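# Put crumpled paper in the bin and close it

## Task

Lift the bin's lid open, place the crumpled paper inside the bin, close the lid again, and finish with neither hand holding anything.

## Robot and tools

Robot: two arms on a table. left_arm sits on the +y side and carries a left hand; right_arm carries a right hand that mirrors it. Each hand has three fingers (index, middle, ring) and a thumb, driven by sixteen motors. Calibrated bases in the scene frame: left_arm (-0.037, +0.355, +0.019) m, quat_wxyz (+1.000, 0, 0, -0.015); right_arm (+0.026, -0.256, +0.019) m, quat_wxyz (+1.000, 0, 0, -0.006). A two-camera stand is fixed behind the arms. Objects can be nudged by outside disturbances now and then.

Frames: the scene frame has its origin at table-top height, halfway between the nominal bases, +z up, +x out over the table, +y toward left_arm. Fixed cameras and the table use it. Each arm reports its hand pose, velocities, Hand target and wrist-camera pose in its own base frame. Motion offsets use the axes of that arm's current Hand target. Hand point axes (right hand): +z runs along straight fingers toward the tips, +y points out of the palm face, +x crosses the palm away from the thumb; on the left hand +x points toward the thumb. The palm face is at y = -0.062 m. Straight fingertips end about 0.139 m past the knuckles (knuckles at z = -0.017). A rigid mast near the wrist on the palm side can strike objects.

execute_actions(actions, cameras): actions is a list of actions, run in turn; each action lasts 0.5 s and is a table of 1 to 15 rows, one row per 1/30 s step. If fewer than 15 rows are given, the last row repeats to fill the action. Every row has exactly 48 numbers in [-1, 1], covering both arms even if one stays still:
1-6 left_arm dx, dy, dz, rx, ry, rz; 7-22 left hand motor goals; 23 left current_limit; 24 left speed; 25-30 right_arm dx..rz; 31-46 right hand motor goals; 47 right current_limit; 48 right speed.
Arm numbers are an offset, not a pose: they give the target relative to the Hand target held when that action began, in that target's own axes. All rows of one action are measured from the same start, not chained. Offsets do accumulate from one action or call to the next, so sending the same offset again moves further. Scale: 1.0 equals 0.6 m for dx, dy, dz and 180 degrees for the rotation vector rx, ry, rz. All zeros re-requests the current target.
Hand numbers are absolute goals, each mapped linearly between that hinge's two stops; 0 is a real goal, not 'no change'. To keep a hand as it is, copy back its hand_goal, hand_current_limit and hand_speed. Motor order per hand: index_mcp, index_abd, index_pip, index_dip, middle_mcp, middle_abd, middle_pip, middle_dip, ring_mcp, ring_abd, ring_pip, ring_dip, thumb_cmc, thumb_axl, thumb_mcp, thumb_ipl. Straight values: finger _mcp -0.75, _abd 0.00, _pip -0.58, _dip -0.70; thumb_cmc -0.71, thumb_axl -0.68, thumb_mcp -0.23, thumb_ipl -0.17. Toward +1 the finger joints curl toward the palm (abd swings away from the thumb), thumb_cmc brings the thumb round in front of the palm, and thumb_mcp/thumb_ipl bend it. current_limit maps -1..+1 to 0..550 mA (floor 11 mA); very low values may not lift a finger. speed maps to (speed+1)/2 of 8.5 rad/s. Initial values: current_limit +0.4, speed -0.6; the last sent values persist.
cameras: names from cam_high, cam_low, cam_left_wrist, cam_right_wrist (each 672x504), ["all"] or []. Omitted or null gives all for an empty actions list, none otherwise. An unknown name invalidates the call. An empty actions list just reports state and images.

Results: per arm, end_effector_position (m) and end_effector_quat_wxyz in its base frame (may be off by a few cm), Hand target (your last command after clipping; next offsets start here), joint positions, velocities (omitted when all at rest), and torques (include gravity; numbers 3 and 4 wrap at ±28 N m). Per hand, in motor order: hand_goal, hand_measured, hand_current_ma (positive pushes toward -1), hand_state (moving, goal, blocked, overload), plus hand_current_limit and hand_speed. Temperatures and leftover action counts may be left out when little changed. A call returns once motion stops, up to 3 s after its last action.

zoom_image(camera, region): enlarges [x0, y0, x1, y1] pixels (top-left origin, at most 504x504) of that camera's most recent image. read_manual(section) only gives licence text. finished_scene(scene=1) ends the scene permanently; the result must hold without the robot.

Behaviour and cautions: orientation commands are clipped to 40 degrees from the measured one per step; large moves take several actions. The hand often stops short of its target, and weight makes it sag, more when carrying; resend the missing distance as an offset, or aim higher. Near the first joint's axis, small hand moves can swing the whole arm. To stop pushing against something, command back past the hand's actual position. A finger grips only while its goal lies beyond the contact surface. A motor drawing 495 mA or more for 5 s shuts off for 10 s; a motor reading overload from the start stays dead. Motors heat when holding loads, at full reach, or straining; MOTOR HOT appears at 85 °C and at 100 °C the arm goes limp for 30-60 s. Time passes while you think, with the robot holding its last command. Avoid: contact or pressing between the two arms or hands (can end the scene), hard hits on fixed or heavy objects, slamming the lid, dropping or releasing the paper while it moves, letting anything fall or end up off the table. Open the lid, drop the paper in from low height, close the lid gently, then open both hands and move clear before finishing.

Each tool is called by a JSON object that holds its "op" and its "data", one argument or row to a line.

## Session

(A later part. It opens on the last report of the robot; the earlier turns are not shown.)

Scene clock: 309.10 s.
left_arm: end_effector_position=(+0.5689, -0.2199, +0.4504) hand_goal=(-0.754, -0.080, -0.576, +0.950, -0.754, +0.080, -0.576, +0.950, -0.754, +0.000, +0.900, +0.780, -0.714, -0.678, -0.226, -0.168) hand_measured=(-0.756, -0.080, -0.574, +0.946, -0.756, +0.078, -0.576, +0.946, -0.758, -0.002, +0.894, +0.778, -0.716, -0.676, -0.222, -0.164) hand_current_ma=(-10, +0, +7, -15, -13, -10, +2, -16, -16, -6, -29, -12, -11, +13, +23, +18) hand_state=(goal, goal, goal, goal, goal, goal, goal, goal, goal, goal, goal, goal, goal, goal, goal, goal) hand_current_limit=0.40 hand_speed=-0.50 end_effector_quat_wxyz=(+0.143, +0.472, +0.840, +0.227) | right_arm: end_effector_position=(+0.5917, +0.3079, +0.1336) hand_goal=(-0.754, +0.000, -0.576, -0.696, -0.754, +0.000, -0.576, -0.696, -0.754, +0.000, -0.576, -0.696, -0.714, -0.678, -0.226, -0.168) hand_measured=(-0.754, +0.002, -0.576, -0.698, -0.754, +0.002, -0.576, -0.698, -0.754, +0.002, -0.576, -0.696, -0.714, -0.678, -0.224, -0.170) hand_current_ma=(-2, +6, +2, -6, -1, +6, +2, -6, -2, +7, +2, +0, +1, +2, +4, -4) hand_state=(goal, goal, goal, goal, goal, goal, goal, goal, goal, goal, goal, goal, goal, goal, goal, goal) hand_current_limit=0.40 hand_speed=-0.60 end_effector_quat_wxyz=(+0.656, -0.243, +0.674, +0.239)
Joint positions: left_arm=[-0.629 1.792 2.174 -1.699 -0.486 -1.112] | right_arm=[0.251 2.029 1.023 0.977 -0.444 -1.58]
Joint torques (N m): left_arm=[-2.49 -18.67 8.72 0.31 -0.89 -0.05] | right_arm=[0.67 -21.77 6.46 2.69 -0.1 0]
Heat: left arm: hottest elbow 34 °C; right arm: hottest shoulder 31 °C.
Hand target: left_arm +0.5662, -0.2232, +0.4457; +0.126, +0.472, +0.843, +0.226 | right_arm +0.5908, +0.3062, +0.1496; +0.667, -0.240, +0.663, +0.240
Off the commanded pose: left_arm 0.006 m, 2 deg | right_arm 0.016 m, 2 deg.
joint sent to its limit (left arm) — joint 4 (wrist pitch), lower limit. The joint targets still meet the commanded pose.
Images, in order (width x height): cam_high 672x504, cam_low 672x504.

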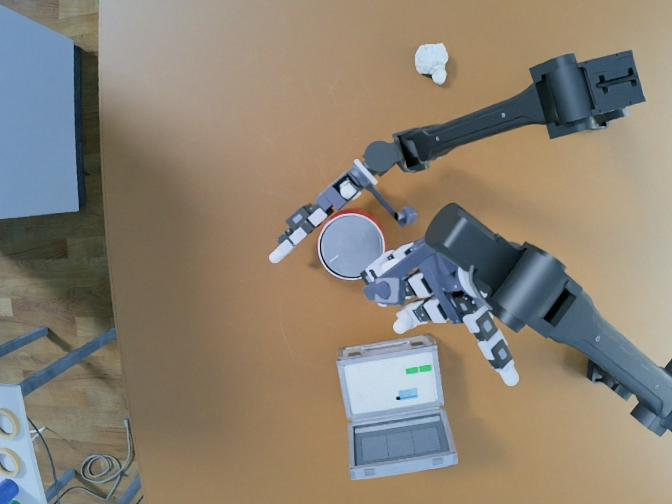

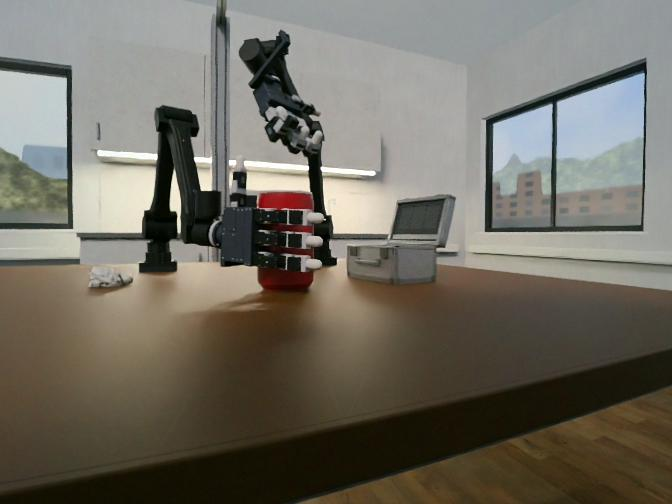

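{"op": "execute_actions", "data": {
  "actions": [
    [[0,0,0,0,0,0,-0.754,-0.08,-0.576,0.95,-0.754,0.08,-0.576,0.95,-0.754,0,0.9,0.78,-0.714,-0.678,-0.226,-0.168,0.4,-0.5,0,0.01,0.04,0,0,0,-0.754,0,-0.576,-0.696,-0.754,0,-0.576,-0.696,-0.754,0,-0.576,-0.696,-0.714,-0.678,-0.226,-0.168,0.4,-0.6]],
    [[0,0,0,0,0,0,-0.754,-0.08,-0.576,0.95,-0.754,0.08,-0.576,0.95,-0.754,0,0.9,0.78,-0.714,-0.678,-0.226,-0.168,0.4,-0.5,0,0.02,0,0,0,0,-0.754,0,-0.576,-0.696,-0.754,0,-0.576,-0.696,-0.754,0,-0.576,-0.696,-0.714,-0.678,-0.226,-0.168,0.4,-0.6]]
  ],
  "cameras": ["cam_high","cam_low","cam_right_wrist"]
}}

{"op": "zoom_image", "data": {
  "camera": "cam_high",
  "region": [250, 130, 430, 300]
}}

Scene clock: 311.67 s.
left_arm: end_effector_position=(+0.5689, -0.2199, +0.4504) hand_goal=(-0.754, -0.080, -0.576, +0.950, -0.754, +0.080, -0.576, +0.950, -0.754, +0.000, +0.900, +0.780, -0.714, -0.678, -0.226, -0.168) hand_measured=(-0.756, -0.080, -0.574, +0.946, -0.756, +0.078, -0.576, +0.946, -0.758, -0.002, +0.894, +0.778, -0.716, -0.676, -0.222, -0.164) hand_current_ma=(-10, +0, +7, -15, -13, -10, +2, -16, -16, -6, -29, -12, -11, +13, +23, +18) hand_state=(goal, goal, goal, goal, goal, goal, goal, goal, goal, goal, goal, goal, goal, goal, goal, goal) hand_current_limit=0.40 hand_speed=-0.50 end_effector_quat_wxyz=(+0.143, +0.472, +0.840, +0.227) | right_arm: end_effector_position=(+0.5964, +0.3193, +0.1373) hand_goal=(-0.754, +0.000, -0.576, -0.696, -0.754, +0.000, -0.576, -0.696, -0.754, +0.000, -0.576, -0.696, -0.714, -0.678, -0.226, -0.168) hand_measured=(-0.754, +0.002, -0.576, -0.698, -0.754, +0.002, -0.576, -0.698, -0.754, +0.002, -0.576, -0.696, -0.714, -0.678, -0.224, -0.170) hand_current_ma=(-1, +6, +2, -6, -1, +6, +2, -6, -2, +7, +2, +0, +1, +2, +4, -4) hand_state=(goal, goal, goal, goal, goal, goal, goal, goal, goal, goal, goal, goal, goal, goal, goal, goal) hand_current_limit=0.40 hand_speed=-0.60 end_effector_quat_wxyz=(+0.660, -0.233, +0.676, +0.231)
Joint positions: left_arm=[-0.629 1.792 2.174 -1.699 -0.486 -1.112] | right_arm=[0.276 2.029 1.035 0.971 -0.393 -1.575]
Joint torques (N m): left_arm=[-2.49 -18.67 8.7 0.25 -0.88 -0.06] | right_arm=[3.6 -19.96 9.22 2.04 -0.15 -0.05]
Heat: left arm: hottest elbow 34 °C; right arm: hottest shoulder 31 °C.
Hand target: left_arm +0.5662, -0.2232, +0.4457; +0.126, +0.472, +0.843, +0.226 | right_arm +0.5977, +0.3355, +0.1497; +0.667, -0.240, +0.663, +0.240
Off the commanded pose: left_arm 0.006 m, 2 deg | right_arm 0.020 m, 2 deg.
joint sent to its limit (left arm) — joint 4 (wrist pitch), lower limit. The joint targets still meet the commanded pose.
Images, in order (width x height): cam_high 672x504, cam_low 672x504, cam_right_wrist 672x504.

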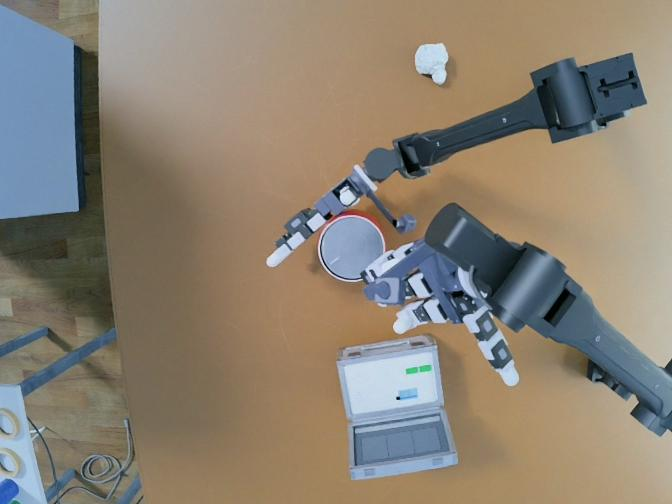

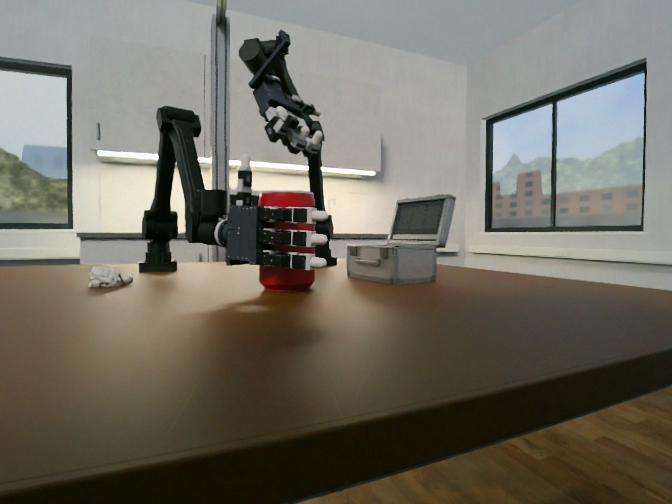

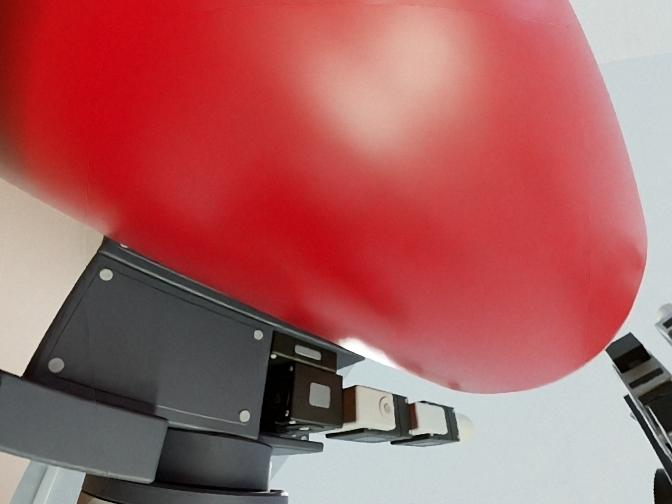

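Scaled by 2.800 from the camera's 672x504 image, which has a finer 960x720 frame.

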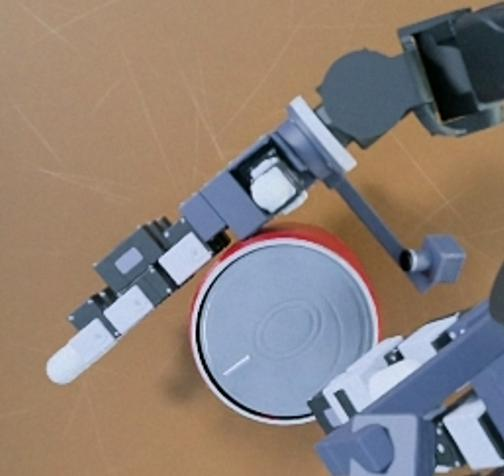

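{"op": "execute_actions", "data": {
  "actions": [
    [[0,0,0,0,0,0,-0.754,-0.08,-0.576,0.95,-0.754,0.08,-0.576,0.95,-0.754,0,0.9,0.78,-0.714,-0.678,-0.226,-0.168,0.4,-0.5,0,0,0,0,0,0,-0.548,0,-0.212,-0.406,-0.548,0,-0.212,-0.406,-0.548,0,-0.212,-0.406,0.571,-0.678,-0.226,-0.168,0.2,-0.7]],
    [[0,0,0,0,0,0,-0.754,-0.08,-0.576,0.95,-0.754,0.08,-0.576,0.95,-0.754,0,0.9,0.78,-0.714,-0.678,-0.226,-0.168,0.4,-0.5,0,0,0,0,0,0,-0.44,0,-0.05,-0.22,-0.44,0,-0.05,-0.22,-0.44,0,-0.05,-0.22,0.571,-0.678,0.0,0.05,0.2,-0.7]],
    [[0,0,0,0,0,0,-0.754,-0.08,-0.576,0.95,-0.754,0.08,-0.576,0.95,-0.754,0,0.9,0.78,-0.714,-0.678,-0.226,-0.168,0.4,-0.5,0,0,0,0,0,0,-0.342,0,0.08,-0.05,-0.342,0,0.08,-0.05,-0.342,0,0.08,-0.05,0.571,-0.678,0.2,0.3,0.2,-0.7]]
  ],
  "cameras": ["cam_high","cam_low","cam_right_wrist"]
}}

{"op": "zoom_image", "data": {
  "camera": "cam_high",
  "region": [250, 130, 430, 300]
}}

Scene clock: 315.90 s.
left_arm: end_effector_position=(+0.5689, -0.2199, +0.4504) hand_goal=(-0.754, -0.080, -0.576, +0.950, -0.754, +0.080, -0.576, +0.950, -0.754, +0.000, +0.900, +0.780, -0.714, -0.678, -0.226, -0.168) hand_measured=(-0.756, -0.080, -0.574, +0.946, -0.756, +0.078, -0.576, +0.946, -0.758, -0.002, +0.894, +0.778, -0.716, -0.676, -0.222, -0.164) hand_current_ma=(-10, +0, +7, -15, -13, -10, +2, -16, -16, -6, -29, -12, -11, +13, +23, +18) hand_state=(goal, goal, goal, goal, goal, goal, goal, goal, goal, goal, goal, goal, goal, goal, goal, goal) hand_current_limit=0.40 hand_speed=-0.50 end_effector_quat_wxyz=(+0.143, +0.472, +0.840, +0.227) | right_arm: end_effector_position=(+0.5938, +0.3264, +0.1396) hand_goal=(-0.342, +0.000, +0.080, -0.050, -0.342, +0.000, +0.080, -0.050, -0.342, +0.000, +0.080, -0.050, +0.570, -0.678, +0.200, +0.300) hand_measured=(-0.460, +0.016, -0.038, -0.098, -0.464, +0.016, -0.064, -0.088, -0.474, +0.020, -0.070, -0.094, -0.182, -0.670, -0.306, +0.284) hand_current_ma=(-330, +46, -330, -188, -330, +49, -330, -145, -330, +56, -330, -165, -330, +32, -329, -79) hand_state=(blocked, goal, blocked, blocked, blocked, goal, blocked, blocked, blocked, goal, blocked, blocked, blocked, goal, blocked, goal) hand_current_limit=0.20 hand_speed=-0.70 end_effector_quat_wxyz=(+0.659, -0.233, +0.675, +0.238)
Joint positions: left_arm=[-0.629 1.792 2.174 -1.699 -0.486 -1.112] | right_arm=[0.288 2.029 1.037 0.971 -0.391 -1.563]
Joint torques (N m): left_arm=[-2.49 -18.61 8.68 0.31 -0.88 -0.05] | right_arm=[2.55 -19.66 9.1 1.89 -0.22 -0.01]
Heat: left arm: hottest elbow 34 °C; right arm: hottest shoulder 32 °C.
Hand target: left_arm +0.5662, -0.2232, +0.4457; +0.126, +0.472, +0.843, +0.226 | right_arm +0.5977, +0.3354, +0.1495; +0.667, -0.240, +0.663, +0.240
Off the commanded pose: left_arm 0.006 m, 2 deg | right_arm 0.014 m, 2 deg.
joint sent to its limit (left arm) — joint 4 (wrist pitch), lower limit. The joint targets still meet the commanded pose.
Images, in order (width x height): cam_high 672x504, cam_low 672x504, cam_right_wrist 672x504.

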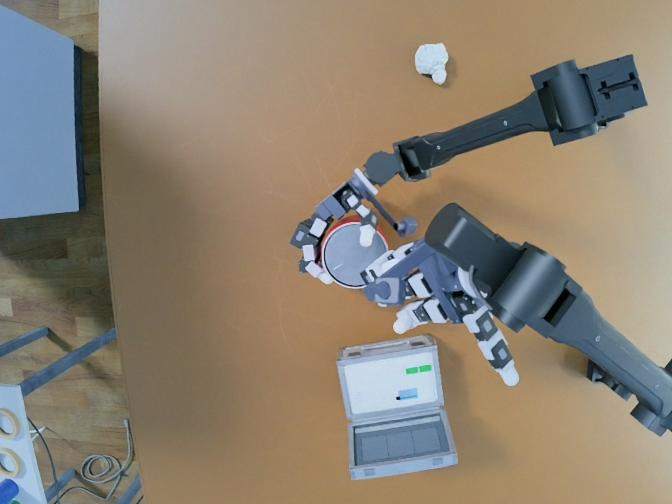

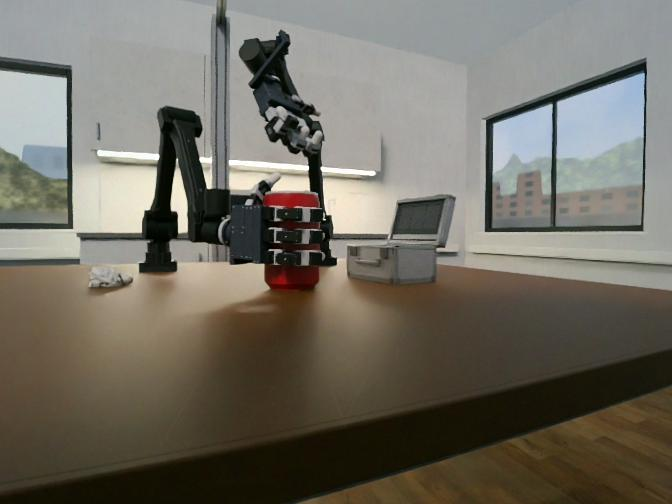

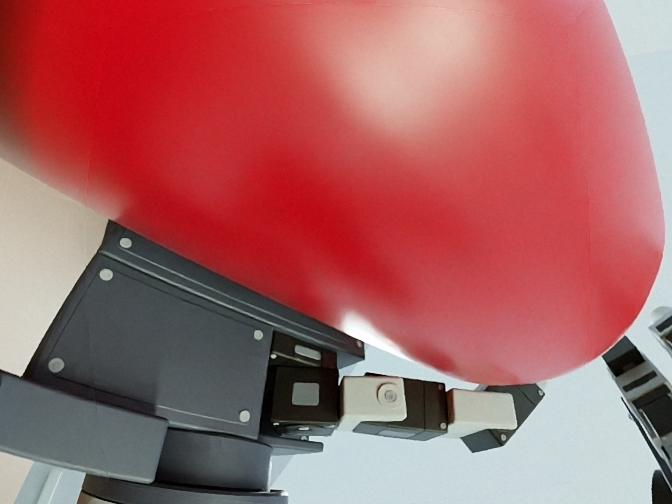

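Scaled by 2.800 from the camera's 672x504 image, which has a finer 960x720 frame.

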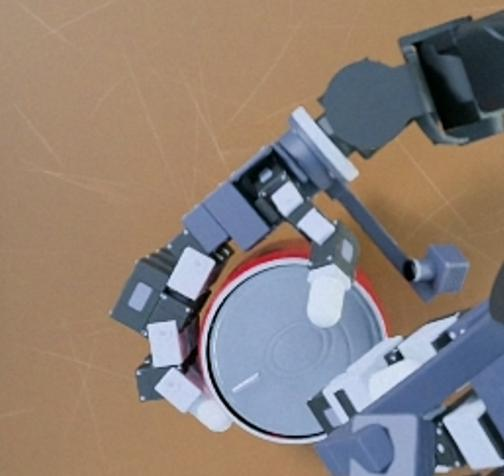

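{"op": "execute_actions", "data": {
  "actions": [
    [[0,0,0,0,0,0,-0.754,-0.08,-0.576,0.95,-0.754,0.08,-0.576,0.95,-0.754,0,0.9,0.78,-0.714,-0.678,-0.226,-0.168,0.4,-0.5,0,0,0,0,0,0,-0.342,0,0.08,-0.05,-0.342,0,0.08,-0.05,-0.342,0,0.08,-0.05,-0.55,-0.678,-0.4,-0.2,0.2,-0.5]],
    [[0,0,0,0,0,0,-0.754,-0.08,-0.576,0.95,-0.754,0.08,-0.576,0.95,-0.754,0,0.9,0.78,-0.714,-0.678,-0.226,-0.168,0.4,-0.5,0,0,0,0,0,0,-0.342,0,0.08,-0.05,-0.342,0,0.08,-0.05,-0.342,0,0.08,-0.05,0.6,-0.678,-0.4,-0.2,0.2,-0.5]],
    [[0,0,0,0,0,0,-0.754,-0.08,-0.576,0.95,-0.754,0.08,-0.576,0.95,-0.754,0,0.9,0.78,-0.714,-0.678,-0.226,-0.168,0.4,-0.5,0,0,0,0,0,0,-0.342,0,0.08,-0.05,-0.342,0,0.08,-0.05,-0.342,0,0.08,-0.05,0.6,-0.678,0.1,0.2,0.2,-0.6]],
    [[0,0,0,0,0,0,-0.754,-0.08,-0.576,0.95,-0.754,0.08,-0.576,0.95,-0.754,0,0.9,0.78,-0.714,-0.678,-0.226,-0.168,0.4,-0.5,0,0,0,0,0,0,-0.342,0,0.08,-0.05,-0.342,0,0.08,-0.05,-0.342,0,0.08,-0.05,0.6,-0.678,0.2,0.3,0.2,-0.6]]
  ],
  "cameras": ["cam_high","cam_low","cam_right_wrist"]
}}

{"op": "zoom_image", "data": {
  "camera": "cam_high",
  "region": [250, 130, 430, 300]
}}

Scene clock: 319.47 s.
left_arm: end_effector_position=(+0.5689, -0.2199, +0.4504) hand_goal=(-0.754, -0.080, -0.576, +0.950, -0.754, +0.080, -0.576, +0.950, -0.754, +0.000, +0.900, +0.780, -0.714, -0.678, -0.226, -0.168) hand_measured=(-0.756, -0.080, -0.574, +0.946, -0.756, +0.078, -0.576, +0.946, -0.758, -0.002, +0.894, +0.778, -0.716, -0.676, -0.222, -0.164) hand_current_ma=(-10, +0, +7, -15, -13, -10, +2, -16, -16, -6, -29, -12, -11, +13, +23, +18) hand_state=(goal, goal, goal, goal, goal, goal, goal, goal, goal, goal, goal, goal, goal, goal, goal, goal) hand_current_limit=0.40 hand_speed=-0.50 end_effector_quat_wxyz=(+0.143, +0.472, +0.840, +0.227) | right_arm: end_effector_position=(+0.5933, +0.3267, +0.1393) hand_goal=(-0.342, +0.000, +0.080, -0.050, -0.342, +0.000, +0.080, -0.050, -0.342, +0.000, +0.080, -0.050, +0.600, -0.678, +0.200, +0.300) hand_measured=(-0.362, +0.012, +0.054, -0.068, -0.368, +0.012, +0.048, -0.068, -0.382, +0.014, +0.048, -0.066, -0.374, -0.666, -0.336, +0.298) hand_current_ma=(-73, +30, -96, -62, -102, +32, -120, -60, -164, +40, -113, -53, -330, +46, -330, -5) hand_state=(goal, goal, blocked, goal, blocked, goal, blocked, goal, blocked, goal, blocked, goal, blocked, goal, blocked, goal) hand_current_limit=0.20 hand_speed=-0.60 end_effector_quat_wxyz=(+0.659, -0.235, +0.674, +0.238)
Joint positions: left_arm=[-0.629 1.792 2.174 -1.699 -0.486 -1.112] | right_arm=[0.288 2.029 1.037 0.971 -0.393 -1.567]
Joint torques (N m): left_arm=[-2.61 -18.67 8.7 0.25 -0.88 -0.05] | right_arm=[2.49 -19.84 9.02 1.96 -0.13 0.03]
Heat: left arm: hottest elbow 34 °C; right arm: hottest shoulder 32 °C.
Hand target: left_arm +0.5662, -0.2232, +0.4457; +0.126, +0.472, +0.843, +0.226 | right_arm +0.5977, +0.3354, +0.1495; +0.667, -0.240, +0.663, +0.240
Off the commanded pose: left_arm 0.006 m, 2 deg | right_arm 0.014 m, 2 deg.
joint sent to its limit (left arm) — joint 4 (wrist pitch), lower limit. The joint targets still meet the commanded pose.
Images, in order (width x height): cam_high 672x504, cam_low 672x504, cam_right_wrist 672x504.

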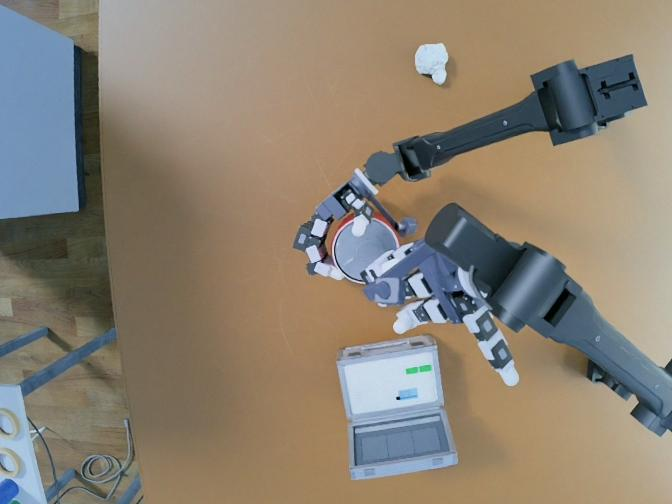

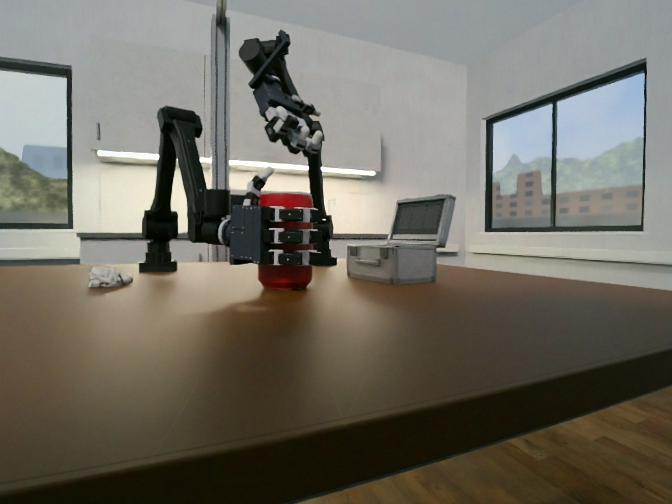

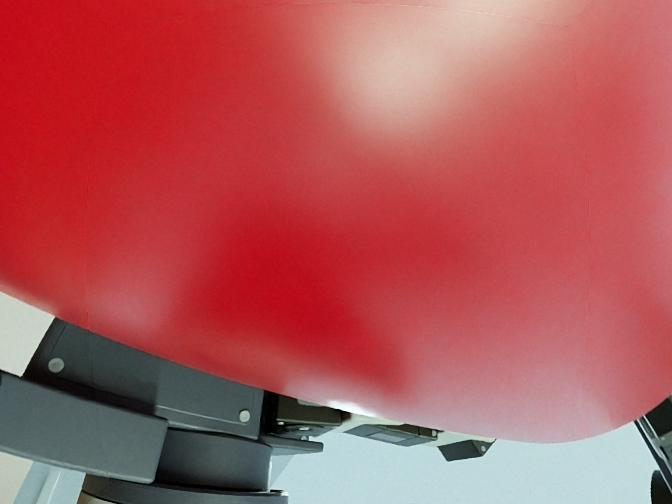

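Scaled by 2.800 from the camera's 672x504 image, which has a finer 960x720 frame.

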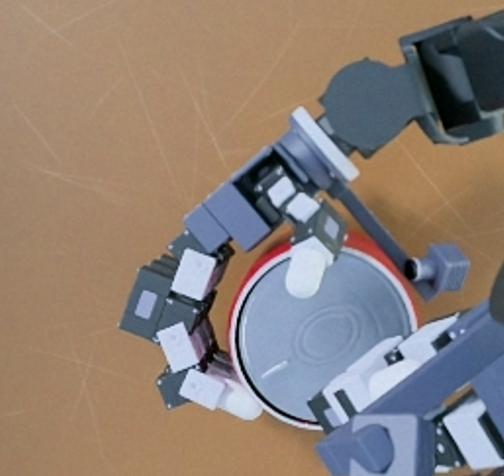

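{"op": "execute_actions", "data": {
  "actions": [
    [[0,0,0,0,0,0,-0.754,-0.08,-0.576,0.95,-0.754,0.08,-0.576,0.95,-0.754,0,0.9,0.78,-0.714,-0.678,-0.226,-0.168,0.4,-0.5,0,0,0,0,0,0,-0.616,0,-0.3,-0.5,-0.616,0,-0.3,-0.5,-0.616,0,-0.3,-0.5,-0.6,-0.678,-0.4,-0.2,0.2,-0.5]],
    [[0,0,0,0,0,0,-0.754,-0.08,-0.576,0.95,-0.754,0.08,-0.576,0.95,-0.754,0,0.9,0.78,-0.714,-0.678,-0.226,-0.168,0.4,-0.5,0,0,-0.055,0,0,0,-0.616,0,-0.3,-0.5,-0.616,0,-0.3,-0.5,-0.616,0,-0.3,-0.5,-0.6,-0.678,-0.4,-0.2,0.2,-0.5]],
    [[0,0,0,0,0,0,-0.754,-0.08,-0.576,0.95,-0.754,0.08,-0.576,0.95,-0.754,0,0.9,0.78,-0.714,-0.678,-0.226,-0.168,0.4,-0.5,0,0,0,0,0,0,-0.616,0,-0.3,-0.5,-0.616,0,-0.3,-0.5,-0.616,0,-0.3,-0.5,0.571,-0.678,-0.4,-0.2,0.2,-0.5]]
  ],
  "cameras": ["cam_high","cam_low","cam_right_wrist"]
}}

{"op": "zoom_image", "data": {
  "camera": "cam_high",
  "region": [250, 130, 430, 300]
}}

Scene clock: 325.10 s.
left_arm: end_effector_position=(+0.5689, -0.2199, +0.4504) hand_goal=(-0.754, -0.080, -0.576, +0.950, -0.754, +0.080, -0.576, +0.950, -0.754, +0.000, +0.900, +0.780, -0.714, -0.678, -0.226, -0.168) hand_measured=(-0.756, -0.080, -0.574, +0.946, -0.756, +0.078, -0.576, +0.946, -0.758, -0.002, +0.894, +0.778, -0.716, -0.676, -0.222, -0.164) hand_current_ma=(-10, +0, +7, -15, -13, -10, +2, -16, -16, -6, -29, -12, -11, +13, +23, +18) hand_state=(goal, goal, goal, goal, goal, goal, goal, goal, goal, goal, goal, goal, goal, goal, goal, goal) hand_current_limit=0.40 hand_speed=-0.50 end_effector_quat_wxyz=(+0.143, +0.472, +0.840, +0.227) | right_arm: end_effector_position=(+0.5718, +0.3182, +0.1366) hand_goal=(-0.616, +0.000, -0.300, -0.500, -0.616, +0.000, -0.300, -0.500, -0.616, +0.000, -0.300, -0.500, +0.570, -0.678, -0.400, -0.200) hand_measured=(-0.614, +0.010, -0.298, -0.498, -0.614, +0.010, -0.298, -0.498, -0.614, +0.012, -0.298, -0.496, +0.576, -0.678, -0.402, -0.198) hand_current_ma=(+3, +30, +6, +6, +3, +29, +7, +7, +3, +33, +7, +8, +17, -1, -10, +6) hand_state=(goal, goal, goal, goal, goal, goal, goal, goal, goal, goal, goal, goal, goal, goal, goal, goal) hand_current_limit=0.20 hand_speed=-0.50 end_effector_quat_wxyz=(+0.655, -0.240, +0.674, +0.244)
Joint positions: left_arm=[-0.629 1.792 2.174 -1.699 -0.486 -1.112] | right_arm=[0.28 2.002 0.973 1.004 -0.418 -1.567]
Joint torques (N m): left_arm=[-2.55 -18.61 8.66 0.28 -0.88 -0.05] | right_arm=[1.14 -20.54 6.32 2.63 -0.15 0.02]
Heat: left arm: hottest elbow 33 °C; right arm: hottest shoulder 32 °C.
Hand target: left_arm +0.5662, -0.2232, +0.4457; +0.126, +0.472, +0.843, +0.226 | right_arm +0.5722, +0.3144, +0.1494; +0.667, -0.240, +0.663, +0.240
Off the commanded pose: left_arm 0.006 m, 2 deg | right_arm 0.013 m, 2 deg.
joint sent to its limit (left arm) — joint 4 (wrist pitch), lower limit. The joint targets still meet the commanded pose.
Images, in order (width x height): cam_high 672x504, cam_low 672x504, cam_right_wrist 672x504.

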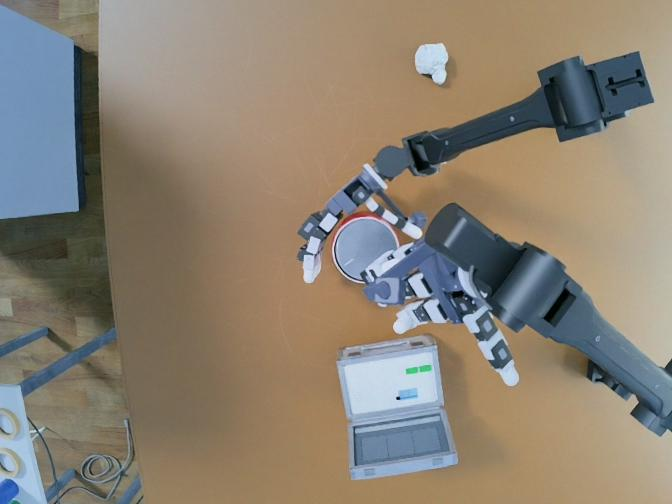

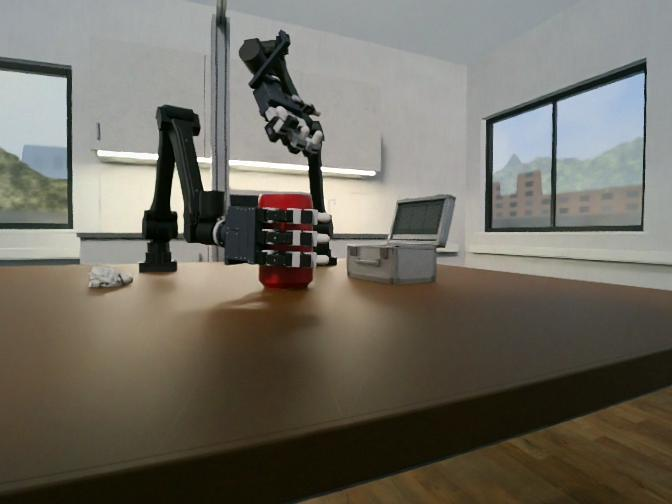

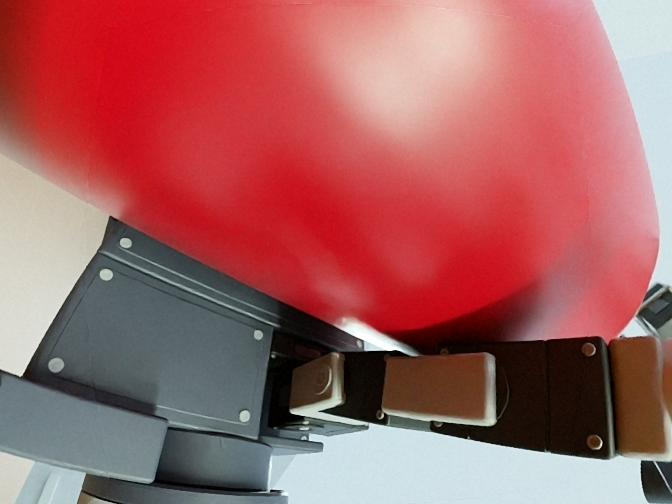

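Scaled by 2.800 from the camera's 672x504 image, which has a finer 960x720 frame.

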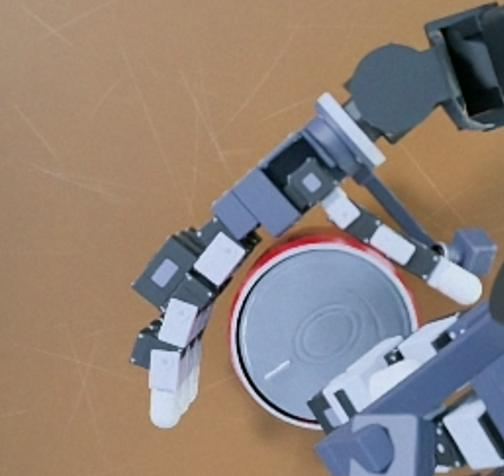

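{"op": "execute_actions", "data": {
  "actions": [
    [[0,0,0,0,0,0,-0.754,-0.08,-0.576,0.95,-0.754,0.08,-0.576,0.95,-0.754,0,0.9,0.78,-0.714,-0.678,-0.226,-0.168,0.4,-0.5,0,0,0,0,0,0,-0.48,0,-0.12,-0.3,-0.48,0,-0.12,-0.3,-0.48,0,-0.12,-0.3,0.6,-0.678,-0.2,0.1,0.0,-0.6]],
    [[0,0,0,0,0,0,-0.754,-0.08,-0.576,0.95,-0.754,0.08,-0.576,0.95,-0.754,0,0.9,0.78,-0.714,-0.678,-0.226,-0.168,0.4,-0.5,0,0,0,0,0,0,-0.4,0,0,-0.188,-0.4,0,0,-0.188,-0.4,0,0,-0.188,0.6,-0.678,-0.05,0.25,0.0,-0.6]],
    [[0,0,0,0,0,0,-0.754,-0.08,-0.576,0.95,-0.754,0.08,-0.576,0.95,-0.754,0,0.9,0.78,-0.714,-0.678,-0.226,-0.168,0.4,-0.5,0,0,0,0,0,0,-0.36,0,0.05,-0.1,-0.36,0,0.05,-0.1,-0.36,0,0.05,-0.1,0.6,-0.678,0.05,0.3,0.1,-0.6]]
  ],
  "cameras": ["cam_high","cam_low","cam_right_wrist"]
}}

{"op": "zoom_image", "data": {
  "camera": "cam_high",
  "region": [250, 130, 430, 300]
}}

Scene clock: 328.87 s.
left_arm: end_effector_position=(+0.5689, -0.2199, +0.4504) hand_goal=(-0.754, -0.080, -0.576, +0.950, -0.754, +0.080, -0.576, +0.950, -0.754, +0.000, +0.900, +0.780, -0.714, -0.678, -0.226, -0.168) hand_measured=(-0.756, -0.080, -0.574, +0.946, -0.756, +0.078, -0.576, +0.946, -0.758, -0.002, +0.894, +0.778, -0.716, -0.676, -0.222, -0.164) hand_current_ma=(-10, +0, +7, -15, -13, -10, +2, -16, -16, -6, -29, -12, -11, +13, +23, +18) hand_state=(goal, goal, goal, goal, goal, goal, goal, goal, goal, goal, goal, goal, goal, goal, goal, goal) hand_current_limit=0.40 hand_speed=-0.50 end_effector_quat_wxyz=(+0.143, +0.472, +0.840, +0.227) | right_arm: end_effector_position=(+0.5717, +0.3174, +0.1365) hand_goal=(-0.360, +0.000, +0.050, -0.100, -0.360, +0.000, +0.050, -0.100, -0.360, +0.000, +0.050, -0.100, +0.600, -0.678, +0.050, +0.300) hand_measured=(-0.462, +0.010, -0.012, -0.132, -0.472, +0.008, -0.024, -0.128, -0.494, +0.010, -0.020, -0.132, +0.616, -0.684, -0.462, +0.262) hand_current_ma=(-302, +27, -243, -121, -303, +23, -303, -105, -303, +24, -283, -119, +52, -23, -303, -202) hand_state=(blocked, goal, blocked, blocked, blocked, goal, blocked, blocked, blocked, goal, blocked, blocked, goal, goal, blocked, blocked) hand_current_limit=0.10 hand_speed=-0.60 end_effector_quat_wxyz=(+0.657, -0.242, +0.672, +0.241)
Joint positions: left_arm=[-0.629 1.792 2.174 -1.699 -0.486 -1.112] | right_arm=[0.279 2.001 0.971 1.007 -0.418 -1.575]
Joint torques (N m): left_arm=[-2.55 -18.61 8.7 0.25 -0.88 -0.05] | right_arm=[1.2 -20.42 6.41 2.33 -0.12 0.13]
Heat: left arm: hottest elbow 33 °C; right arm: hottest shoulder 32 °C.
Hand target: left_arm +0.5662, -0.2232, +0.4457; +0.126, +0.472, +0.843, +0.226 | right_arm +0.5723, +0.3144, +0.1495; +0.667, -0.240, +0.663, +0.240
Off the commanded pose: left_arm 0.006 m, 2 deg | right_arm 0.013 m, 2 deg.
joint sent to its limit (left arm) — joint 4 (wrist pitch), lower limit. The joint targets still meet the commanded pose.
Images, in order (width x height): cam_high 672x504, cam_low 672x504, cam_right_wrist 672x504.

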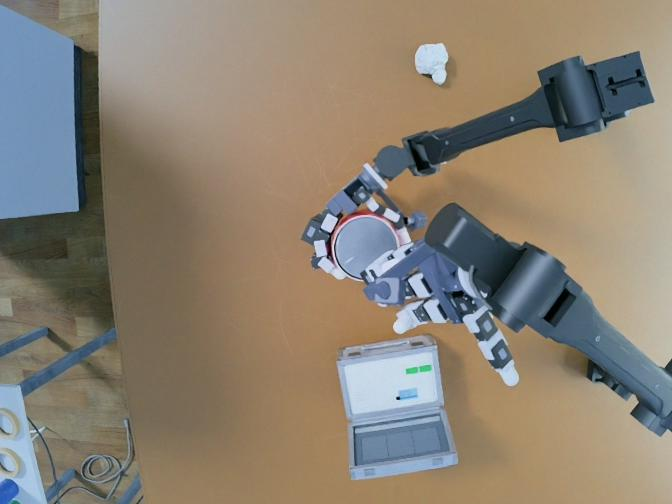

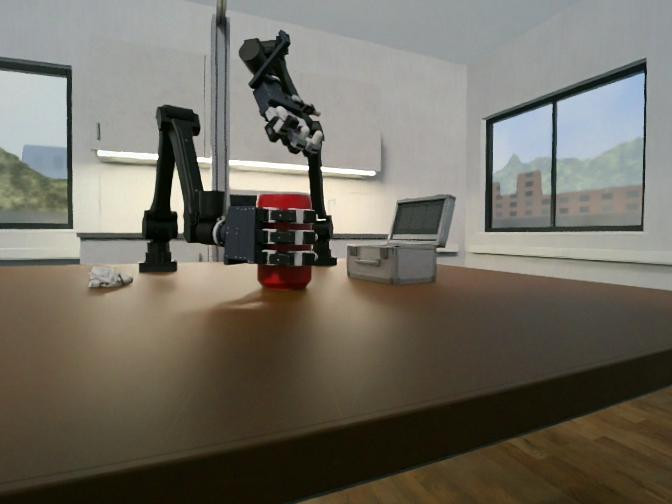

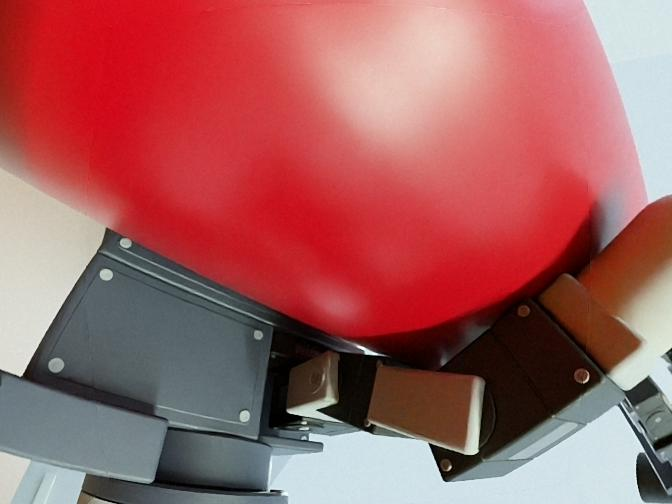

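Scaled by 2.800 from the camera's 672x504 image, which has a finer 960x720 frame.

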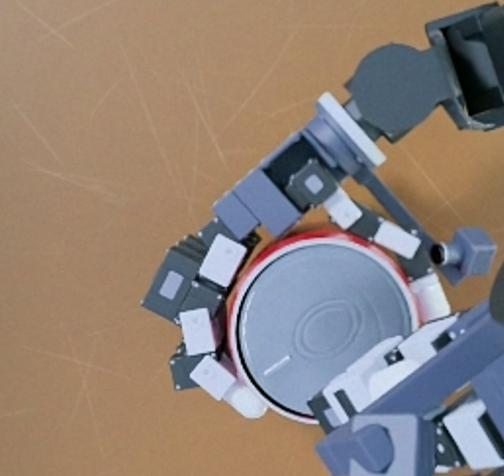

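{"op": "execute_actions", "data": {
  "actions": [
    [[0,0,0,0,0,0,-0.754,-0.08,-0.576,0.95,-0.754,0.08,-0.576,0.95,-0.754,0,0.9,0.78,-0.714,-0.678,-0.226,-0.168,0.4,-0.5,0,0.0485,-0.0473,0.0556,0,0,-0.36,0,0.05,-0.1,-0.36,0,0.05,-0.1,-0.36,0,0.05,-0.1,0.6,-0.678,0.05,0.3,0.1,-0.6]],
    [[0,0,0,0,0,0,-0.754,-0.08,-0.576,0.95,-0.754,0.08,-0.576,0.95,-0.754,0,0.9,0.78,-0.714,-0.678,-0.226,-0.168,0.4,-0.5,0,0.0395,-0.0552,0.0556,0,0,-0.36,0,0.05,-0.1,-0.36,0,0.05,-0.1,-0.36,0,0.05,-0.1,0.6,-0.678,0.05,0.3,0.1,-0.6]]
  ],
  "cameras": ["cam_high","cam_low"]
}}

Scene clock: 332.37 s.
left_arm: end_effector_position=(+0.5689, -0.2199, +0.4504) hand_goal=(-0.754, -0.080, -0.576, +0.950, -0.754, +0.080, -0.576, +0.950, -0.754, +0.000, +0.900, +0.780, -0.714, -0.678, -0.226, -0.168) hand_measured=(-0.756, -0.080, -0.574, +0.946, -0.756, +0.078, -0.576, +0.946, -0.758, -0.002, +0.894, +0.778, -0.716, -0.676, -0.222, -0.164) hand_current_ma=(-10, +0, +7, -15, -13, -10, +2, -16, -16, -6, -29, -12, -11, +13, +23, +18) hand_state=(goal, goal, goal, goal, goal, goal, goal, goal, goal, goal, goal, goal, goal, goal, goal, goal) hand_current_limit=0.40 hand_speed=-0.50 end_effector_quat_wxyz=(+0.143, +0.472, +0.840, +0.227) | right_arm: end_effector_position=(+0.4959, +0.3193, +0.1351) hand_goal=(-0.360, +0.000, +0.050, -0.100, -0.360, +0.000, +0.050, -0.100, -0.360, +0.000, +0.050, -0.100, +0.600, -0.678, +0.050, +0.300) hand_measured=(-0.460, +0.010, -0.012, -0.128, -0.468, +0.008, -0.024, -0.128, -0.484, +0.008, -0.018, -0.132, +0.606, -0.686, -0.468, +0.268) hand_current_ma=(-303, +24, -243, -101, -302, +20, -298, -105, -303, +23, -277, -119, +16, -32, -302, -162) hand_state=(blocked, goal, blocked, blocked, blocked, goal, blocked, blocked, blocked, goal, blocked, blocked, goal, goal, blocked, blocked) hand_current_limit=0.10 hand_speed=-0.60 end_effector_quat_wxyz=(+0.688, -0.121, +0.707, +0.115)
Joint positions: left_arm=[-0.629 1.792 2.174 -1.699 -0.486 -1.112] | right_arm=[0.469 1.848 0.646 1.174 0.133 -1.57]
Joint torques (N m): left_arm=[-2.55 -18.73 8.68 0.29 -0.89 -0.05] | right_arm=[2.49 -16.5 5.07 2.99 -0.03 0.11]
Heat: left arm: hottest elbow 33 °C; right arm: hottest shoulder 32 °C.
Hand target: left_arm +0.5662, -0.2232, +0.4457; +0.126, +0.472, +0.843, +0.226 | right_arm +0.4914, +0.3228, +0.1490; +0.699, -0.120, +0.695, +0.121
Off the commanded pose: left_arm 0.006 m, 2 deg | right_arm 0.015 m, 2 deg.
joint sent to its limit (left arm) — joint 4 (wrist pitch), lower limit. The joint targets still meet the commanded pose.
Images, in order (width x height): cam_high 672x504, cam_low 672x504.

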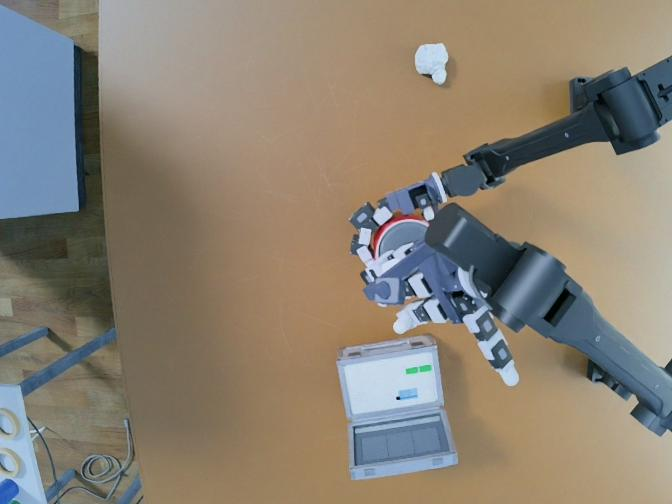

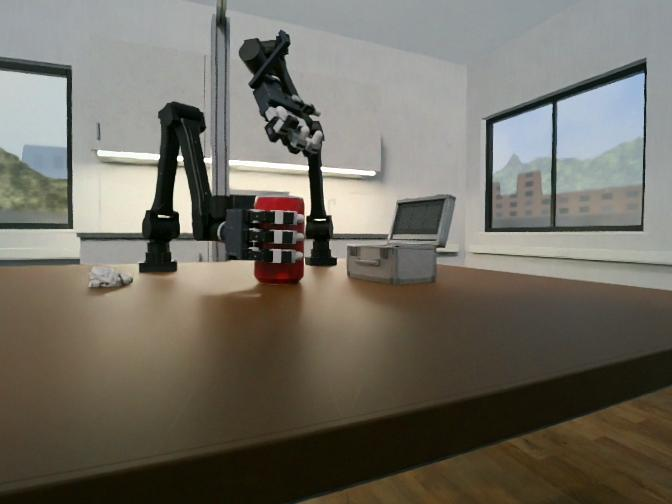

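{"op": "execute_actions", "data": {
  "actions": [
    [[0,0,0,0,0,0,-0.754,-0.08,-0.576,0.95,-0.754,0.08,-0.576,0.95,-0.754,0,0.9,0.78,-0.714,-0.678,-0.226,-0.168,0.4,-0.5,0,0.0293,-0.0612,0.0556,0,0,-0.36,0,0.05,-0.1,-0.36,0,0.05,-0.1,-0.36,0,0.05,-0.1,0.6,-0.678,0.05,0.3,0.1,-0.6]],
    [[0,0,0,0,0,0,-0.754,-0.08,-0.576,0.95,-0.754,0.08,-0.576,0.95,-0.754,0,0.9,0.78,-0.714,-0.678,-0.226,-0.168,0.4,-0.5,0,0.0183,-0.0653,0.0556,0,0,-0.36,0,0.05,-0.1,-0.36,0,0.05,-0.1,-0.36,0,0.05,-0.1,0.6,-0.678,0.05,0.3,0.1,-0.6]]
  ],
  "cameras": ["cam_high","cam_low","cam_left_wrist"]
}}

Scene clock: 334.37 s.
left_arm: end_effector_position=(+0.5689, -0.2199, +0.4504) hand_goal=(-0.754, -0.080, -0.576, +0.950, -0.754, +0.080, -0.576, +0.950, -0.754, +0.000, +0.900, +0.780, -0.714, -0.678, -0.226, -0.168) hand_measured=(-0.756, -0.080, -0.574, +0.946, -0.756, +0.078, -0.576, +0.946, -0.758, -0.002, +0.894, +0.778, -0.716, -0.676, -0.222, -0.164) hand_current_ma=(-10, +0, +7, -15, -13, -10, +2, -16, -16, -6, -29, -12, -11, +13, +23, +18) hand_state=(goal, goal, goal, goal, goal, goal, goal, goal, goal, goal, goal, goal, goal, goal, goal, goal) hand_current_limit=0.40 hand_speed=-0.50 end_effector_quat_wxyz=(+0.143, +0.472, +0.840, +0.227) | right_arm: end_effector_position=(+0.4126, +0.3285, +0.1340) hand_goal=(-0.360, +0.000, +0.050, -0.100, -0.360, +0.000, +0.050, -0.100, -0.360, +0.000, +0.050, -0.100, +0.600, -0.678, +0.050, +0.300) hand_measured=(-0.460, +0.010, -0.010, -0.126, -0.460, +0.010, -0.022, -0.128, -0.470, +0.010, -0.018, -0.134, +0.590, -0.686, -0.472, +0.270) hand_current_ma=(-302, +25, -241, -89, -303, +30, -295, -105, -302, +28, -277, -128, -31, -32, -303, -150) hand_state=(blocked, goal, blocked, blocked, blocked, goal, blocked, blocked, blocked, goal, blocked, blocked, goal, goal, blocked, blocked) hand_current_limit=0.10 hand_speed=-0.60 end_effector_quat_wxyz=(+0.699, -0.004, +0.715, -0.011)
Joint positions: left_arm=[-0.629 1.792 2.174 -1.699 -0.486 -1.112] | right_arm=[0.801 1.773 0.474 1.264 0.81 -1.567]
Joint torques (N m): left_arm=[-2.61 -18.61 8.72 0.27 -0.88 -0.05] | right_arm=[2.37 -14.21 4.62 2.82 0.13 0.03]
Heat: left arm: hottest elbow 33 °C; right arm: hottest shoulder 32 °C.
Hand target: left_arm +0.5662, -0.2232, +0.4457; +0.126, +0.472, +0.843, +0.226 | right_arm +0.4104, +0.3313, +0.1488; +0.709, +0.003, +0.705, -0.001
Off the commanded pose: left_arm 0.006 m, 2 deg | right_arm 0.015 m, 2 deg.
joint sent to its limit (left arm) — joint 4 (wrist pitch), lower limit. The joint targets still meet the commanded pose.
Images, in order (width x height): cam_high 672x504, cam_low 672x504, cam_left_wrist 672x504.

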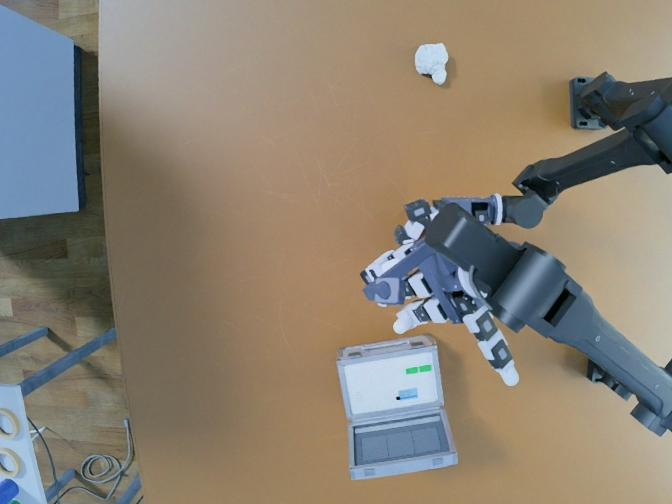

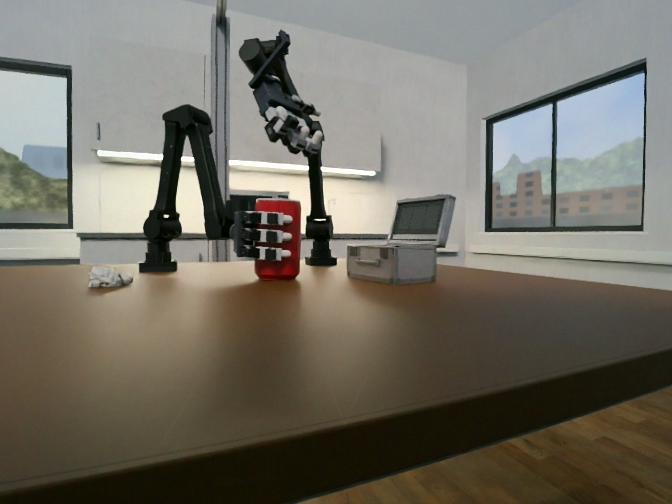

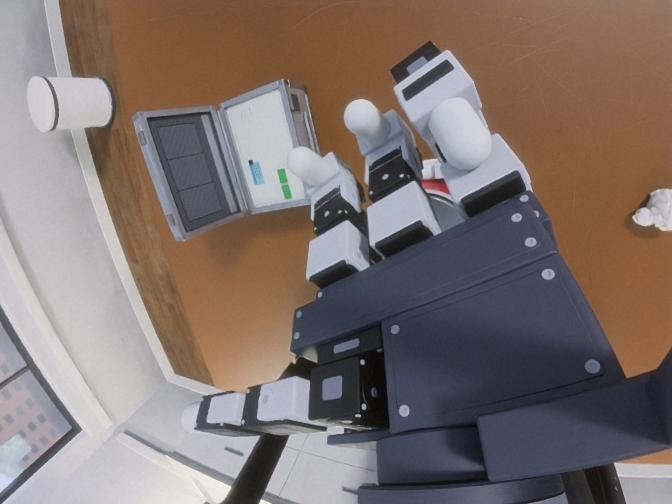

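{"op": "execute_actions", "data": {
  "actions": [
    [[-0.0173,-0.0598,-0.0153,0.0405,-0.0346,0.0836,-0.754,-0.04,0.52,0.536,-0.754,0.04,0.52,0.536,0.068,0,0.9,0.174,-0.714,-0.678,-0.226,-0.168,0.4,-0.5,0,0,0,0,0,0,-0.36,0,0.05,-0.1,-0.36,0,0.05,-0.1,-0.36,0,0.05,-0.1,0.6,-0.678,0.05,0.3,0.0,-0.6]],
    [[0,0,0,0.0405,-0.0346,0.0836,-0.754,-0.04,0.52,0.536,-0.754,0.04,0.52,0.536,0.068,0,0.9,0.174,-0.714,-0.678,-0.226,-0.168,0.4,-0.5,0,0,0,0,0,0,-0.36,0,0.05,-0.1,-0.36,0,0.05,-0.1,-0.36,0,0.05,-0.1,0.6,-0.678,0.05,0.3,0.0,-0.6]]
  ],
  "cameras": ["cam_high","cam_low","cam_left_wrist"]
}}

Scene clock: 342.10 s.
left_arm: end_effector_position=(+0.5442, -0.2530, +0.4368) hand_goal=(-0.754, -0.040, +0.520, +0.536, -0.754, +0.040, +0.520, +0.536, +0.068, +0.000, +0.900, +0.174, -0.714, -0.678, -0.226, -0.168) hand_measured=(-0.756, -0.042, +0.512, +0.538, -0.756, +0.042, +0.512, +0.538, +0.048, -0.002, +0.898, +0.178, -0.716, -0.676, -0.222, -0.164) hand_current_ma=(-10, -10, -35, +12, -12, +11, -36, +13, -96, -6, -13, +16, -11, +13, +23, +18) hand_state=(goal, goal, goal, goal, goal, goal, goal, goal, goal, goal, goal, goal, goal, goal, goal, goal) hand_current_limit=0.40 hand_speed=-0.50 end_effector_quat_wxyz=(+0.113, +0.703, +0.695, +0.100) | right_arm: end_effector_position=(+0.4126, +0.3285, +0.1340) hand_goal=(-0.360, +0.000, +0.050, -0.100, -0.360, +0.000, +0.050, -0.100, -0.360, +0.000, +0.050, -0.100, +0.600, -0.678, +0.050, +0.300) hand_measured=(-0.460, +0.010, -0.010, -0.126, -0.460, +0.010, -0.022, -0.128, -0.470, +0.010, -0.018, -0.134, +0.590, -0.686, -0.472, +0.270) hand_current_ma=(-275, +25, -241, -89, -275, +30, -275, -105, -275, +28, -275, -128, -30, -32, -275, -150) hand_state=(blocked, goal, blocked, blocked, blocked, goal, blocked, blocked, blocked, goal, blocked, blocked, goal, goal, blocked, blocked) hand_current_limit=0.00 hand_speed=-0.60 end_effector_quat_wxyz=(+0.699, -0.004, +0.715, -0.011)
Joint positions: left_arm=[-0.582 1.653 2.047 -1.699 -0.147 -0.551] | right_arm=[0.801 1.773 0.474 1.264 0.81 -1.567]
Joint torques (N m): left_arm=[-1.73 -17.32 8.7 0.42 -0.26 0.08] | right_arm=[2.08 -13.68 4.57 2.78 0.12 0.05]
Heat: left arm: hottest elbow 33 °C; right arm: hottest shoulder 32 °C.
Hand target: left_arm +0.5412, -0.2506, +0.4356; +0.093, +0.707, +0.695, +0.092 | right_arm +0.4104, +0.3313, +0.1488; +0.709, +0.003, +0.705, -0.001
Off the commanded pose: left_arm 0.004 m, 3 deg | right_arm 0.015 m, 2 deg.
joint sent to its limit (left arm) — joint 4 (wrist pitch), lower limit. The joint targets still meet the commanded pose.
Images, in order (width x height): cam_high 672x504, cam_low 672x504, cam_left_wrist 672x504.

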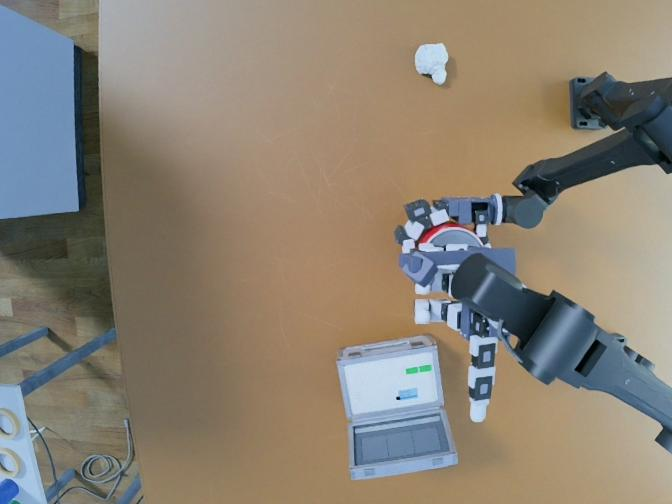

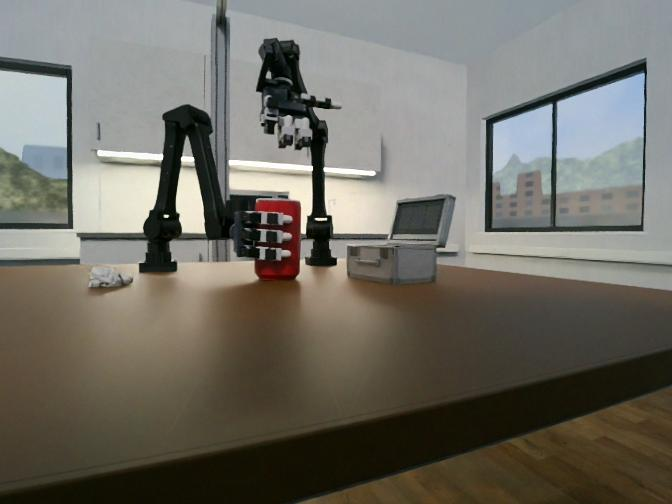

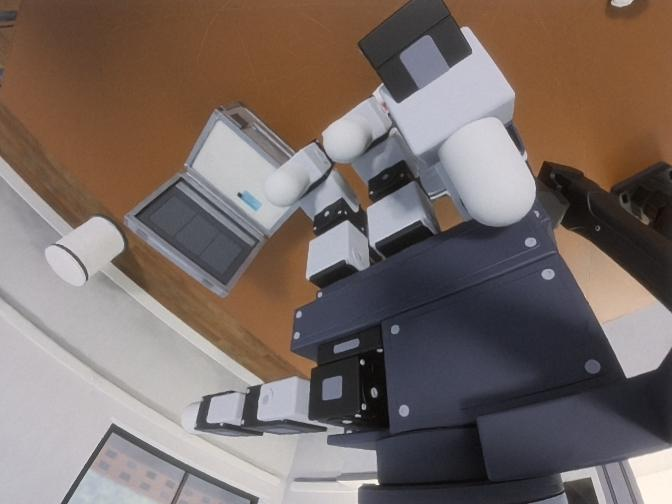

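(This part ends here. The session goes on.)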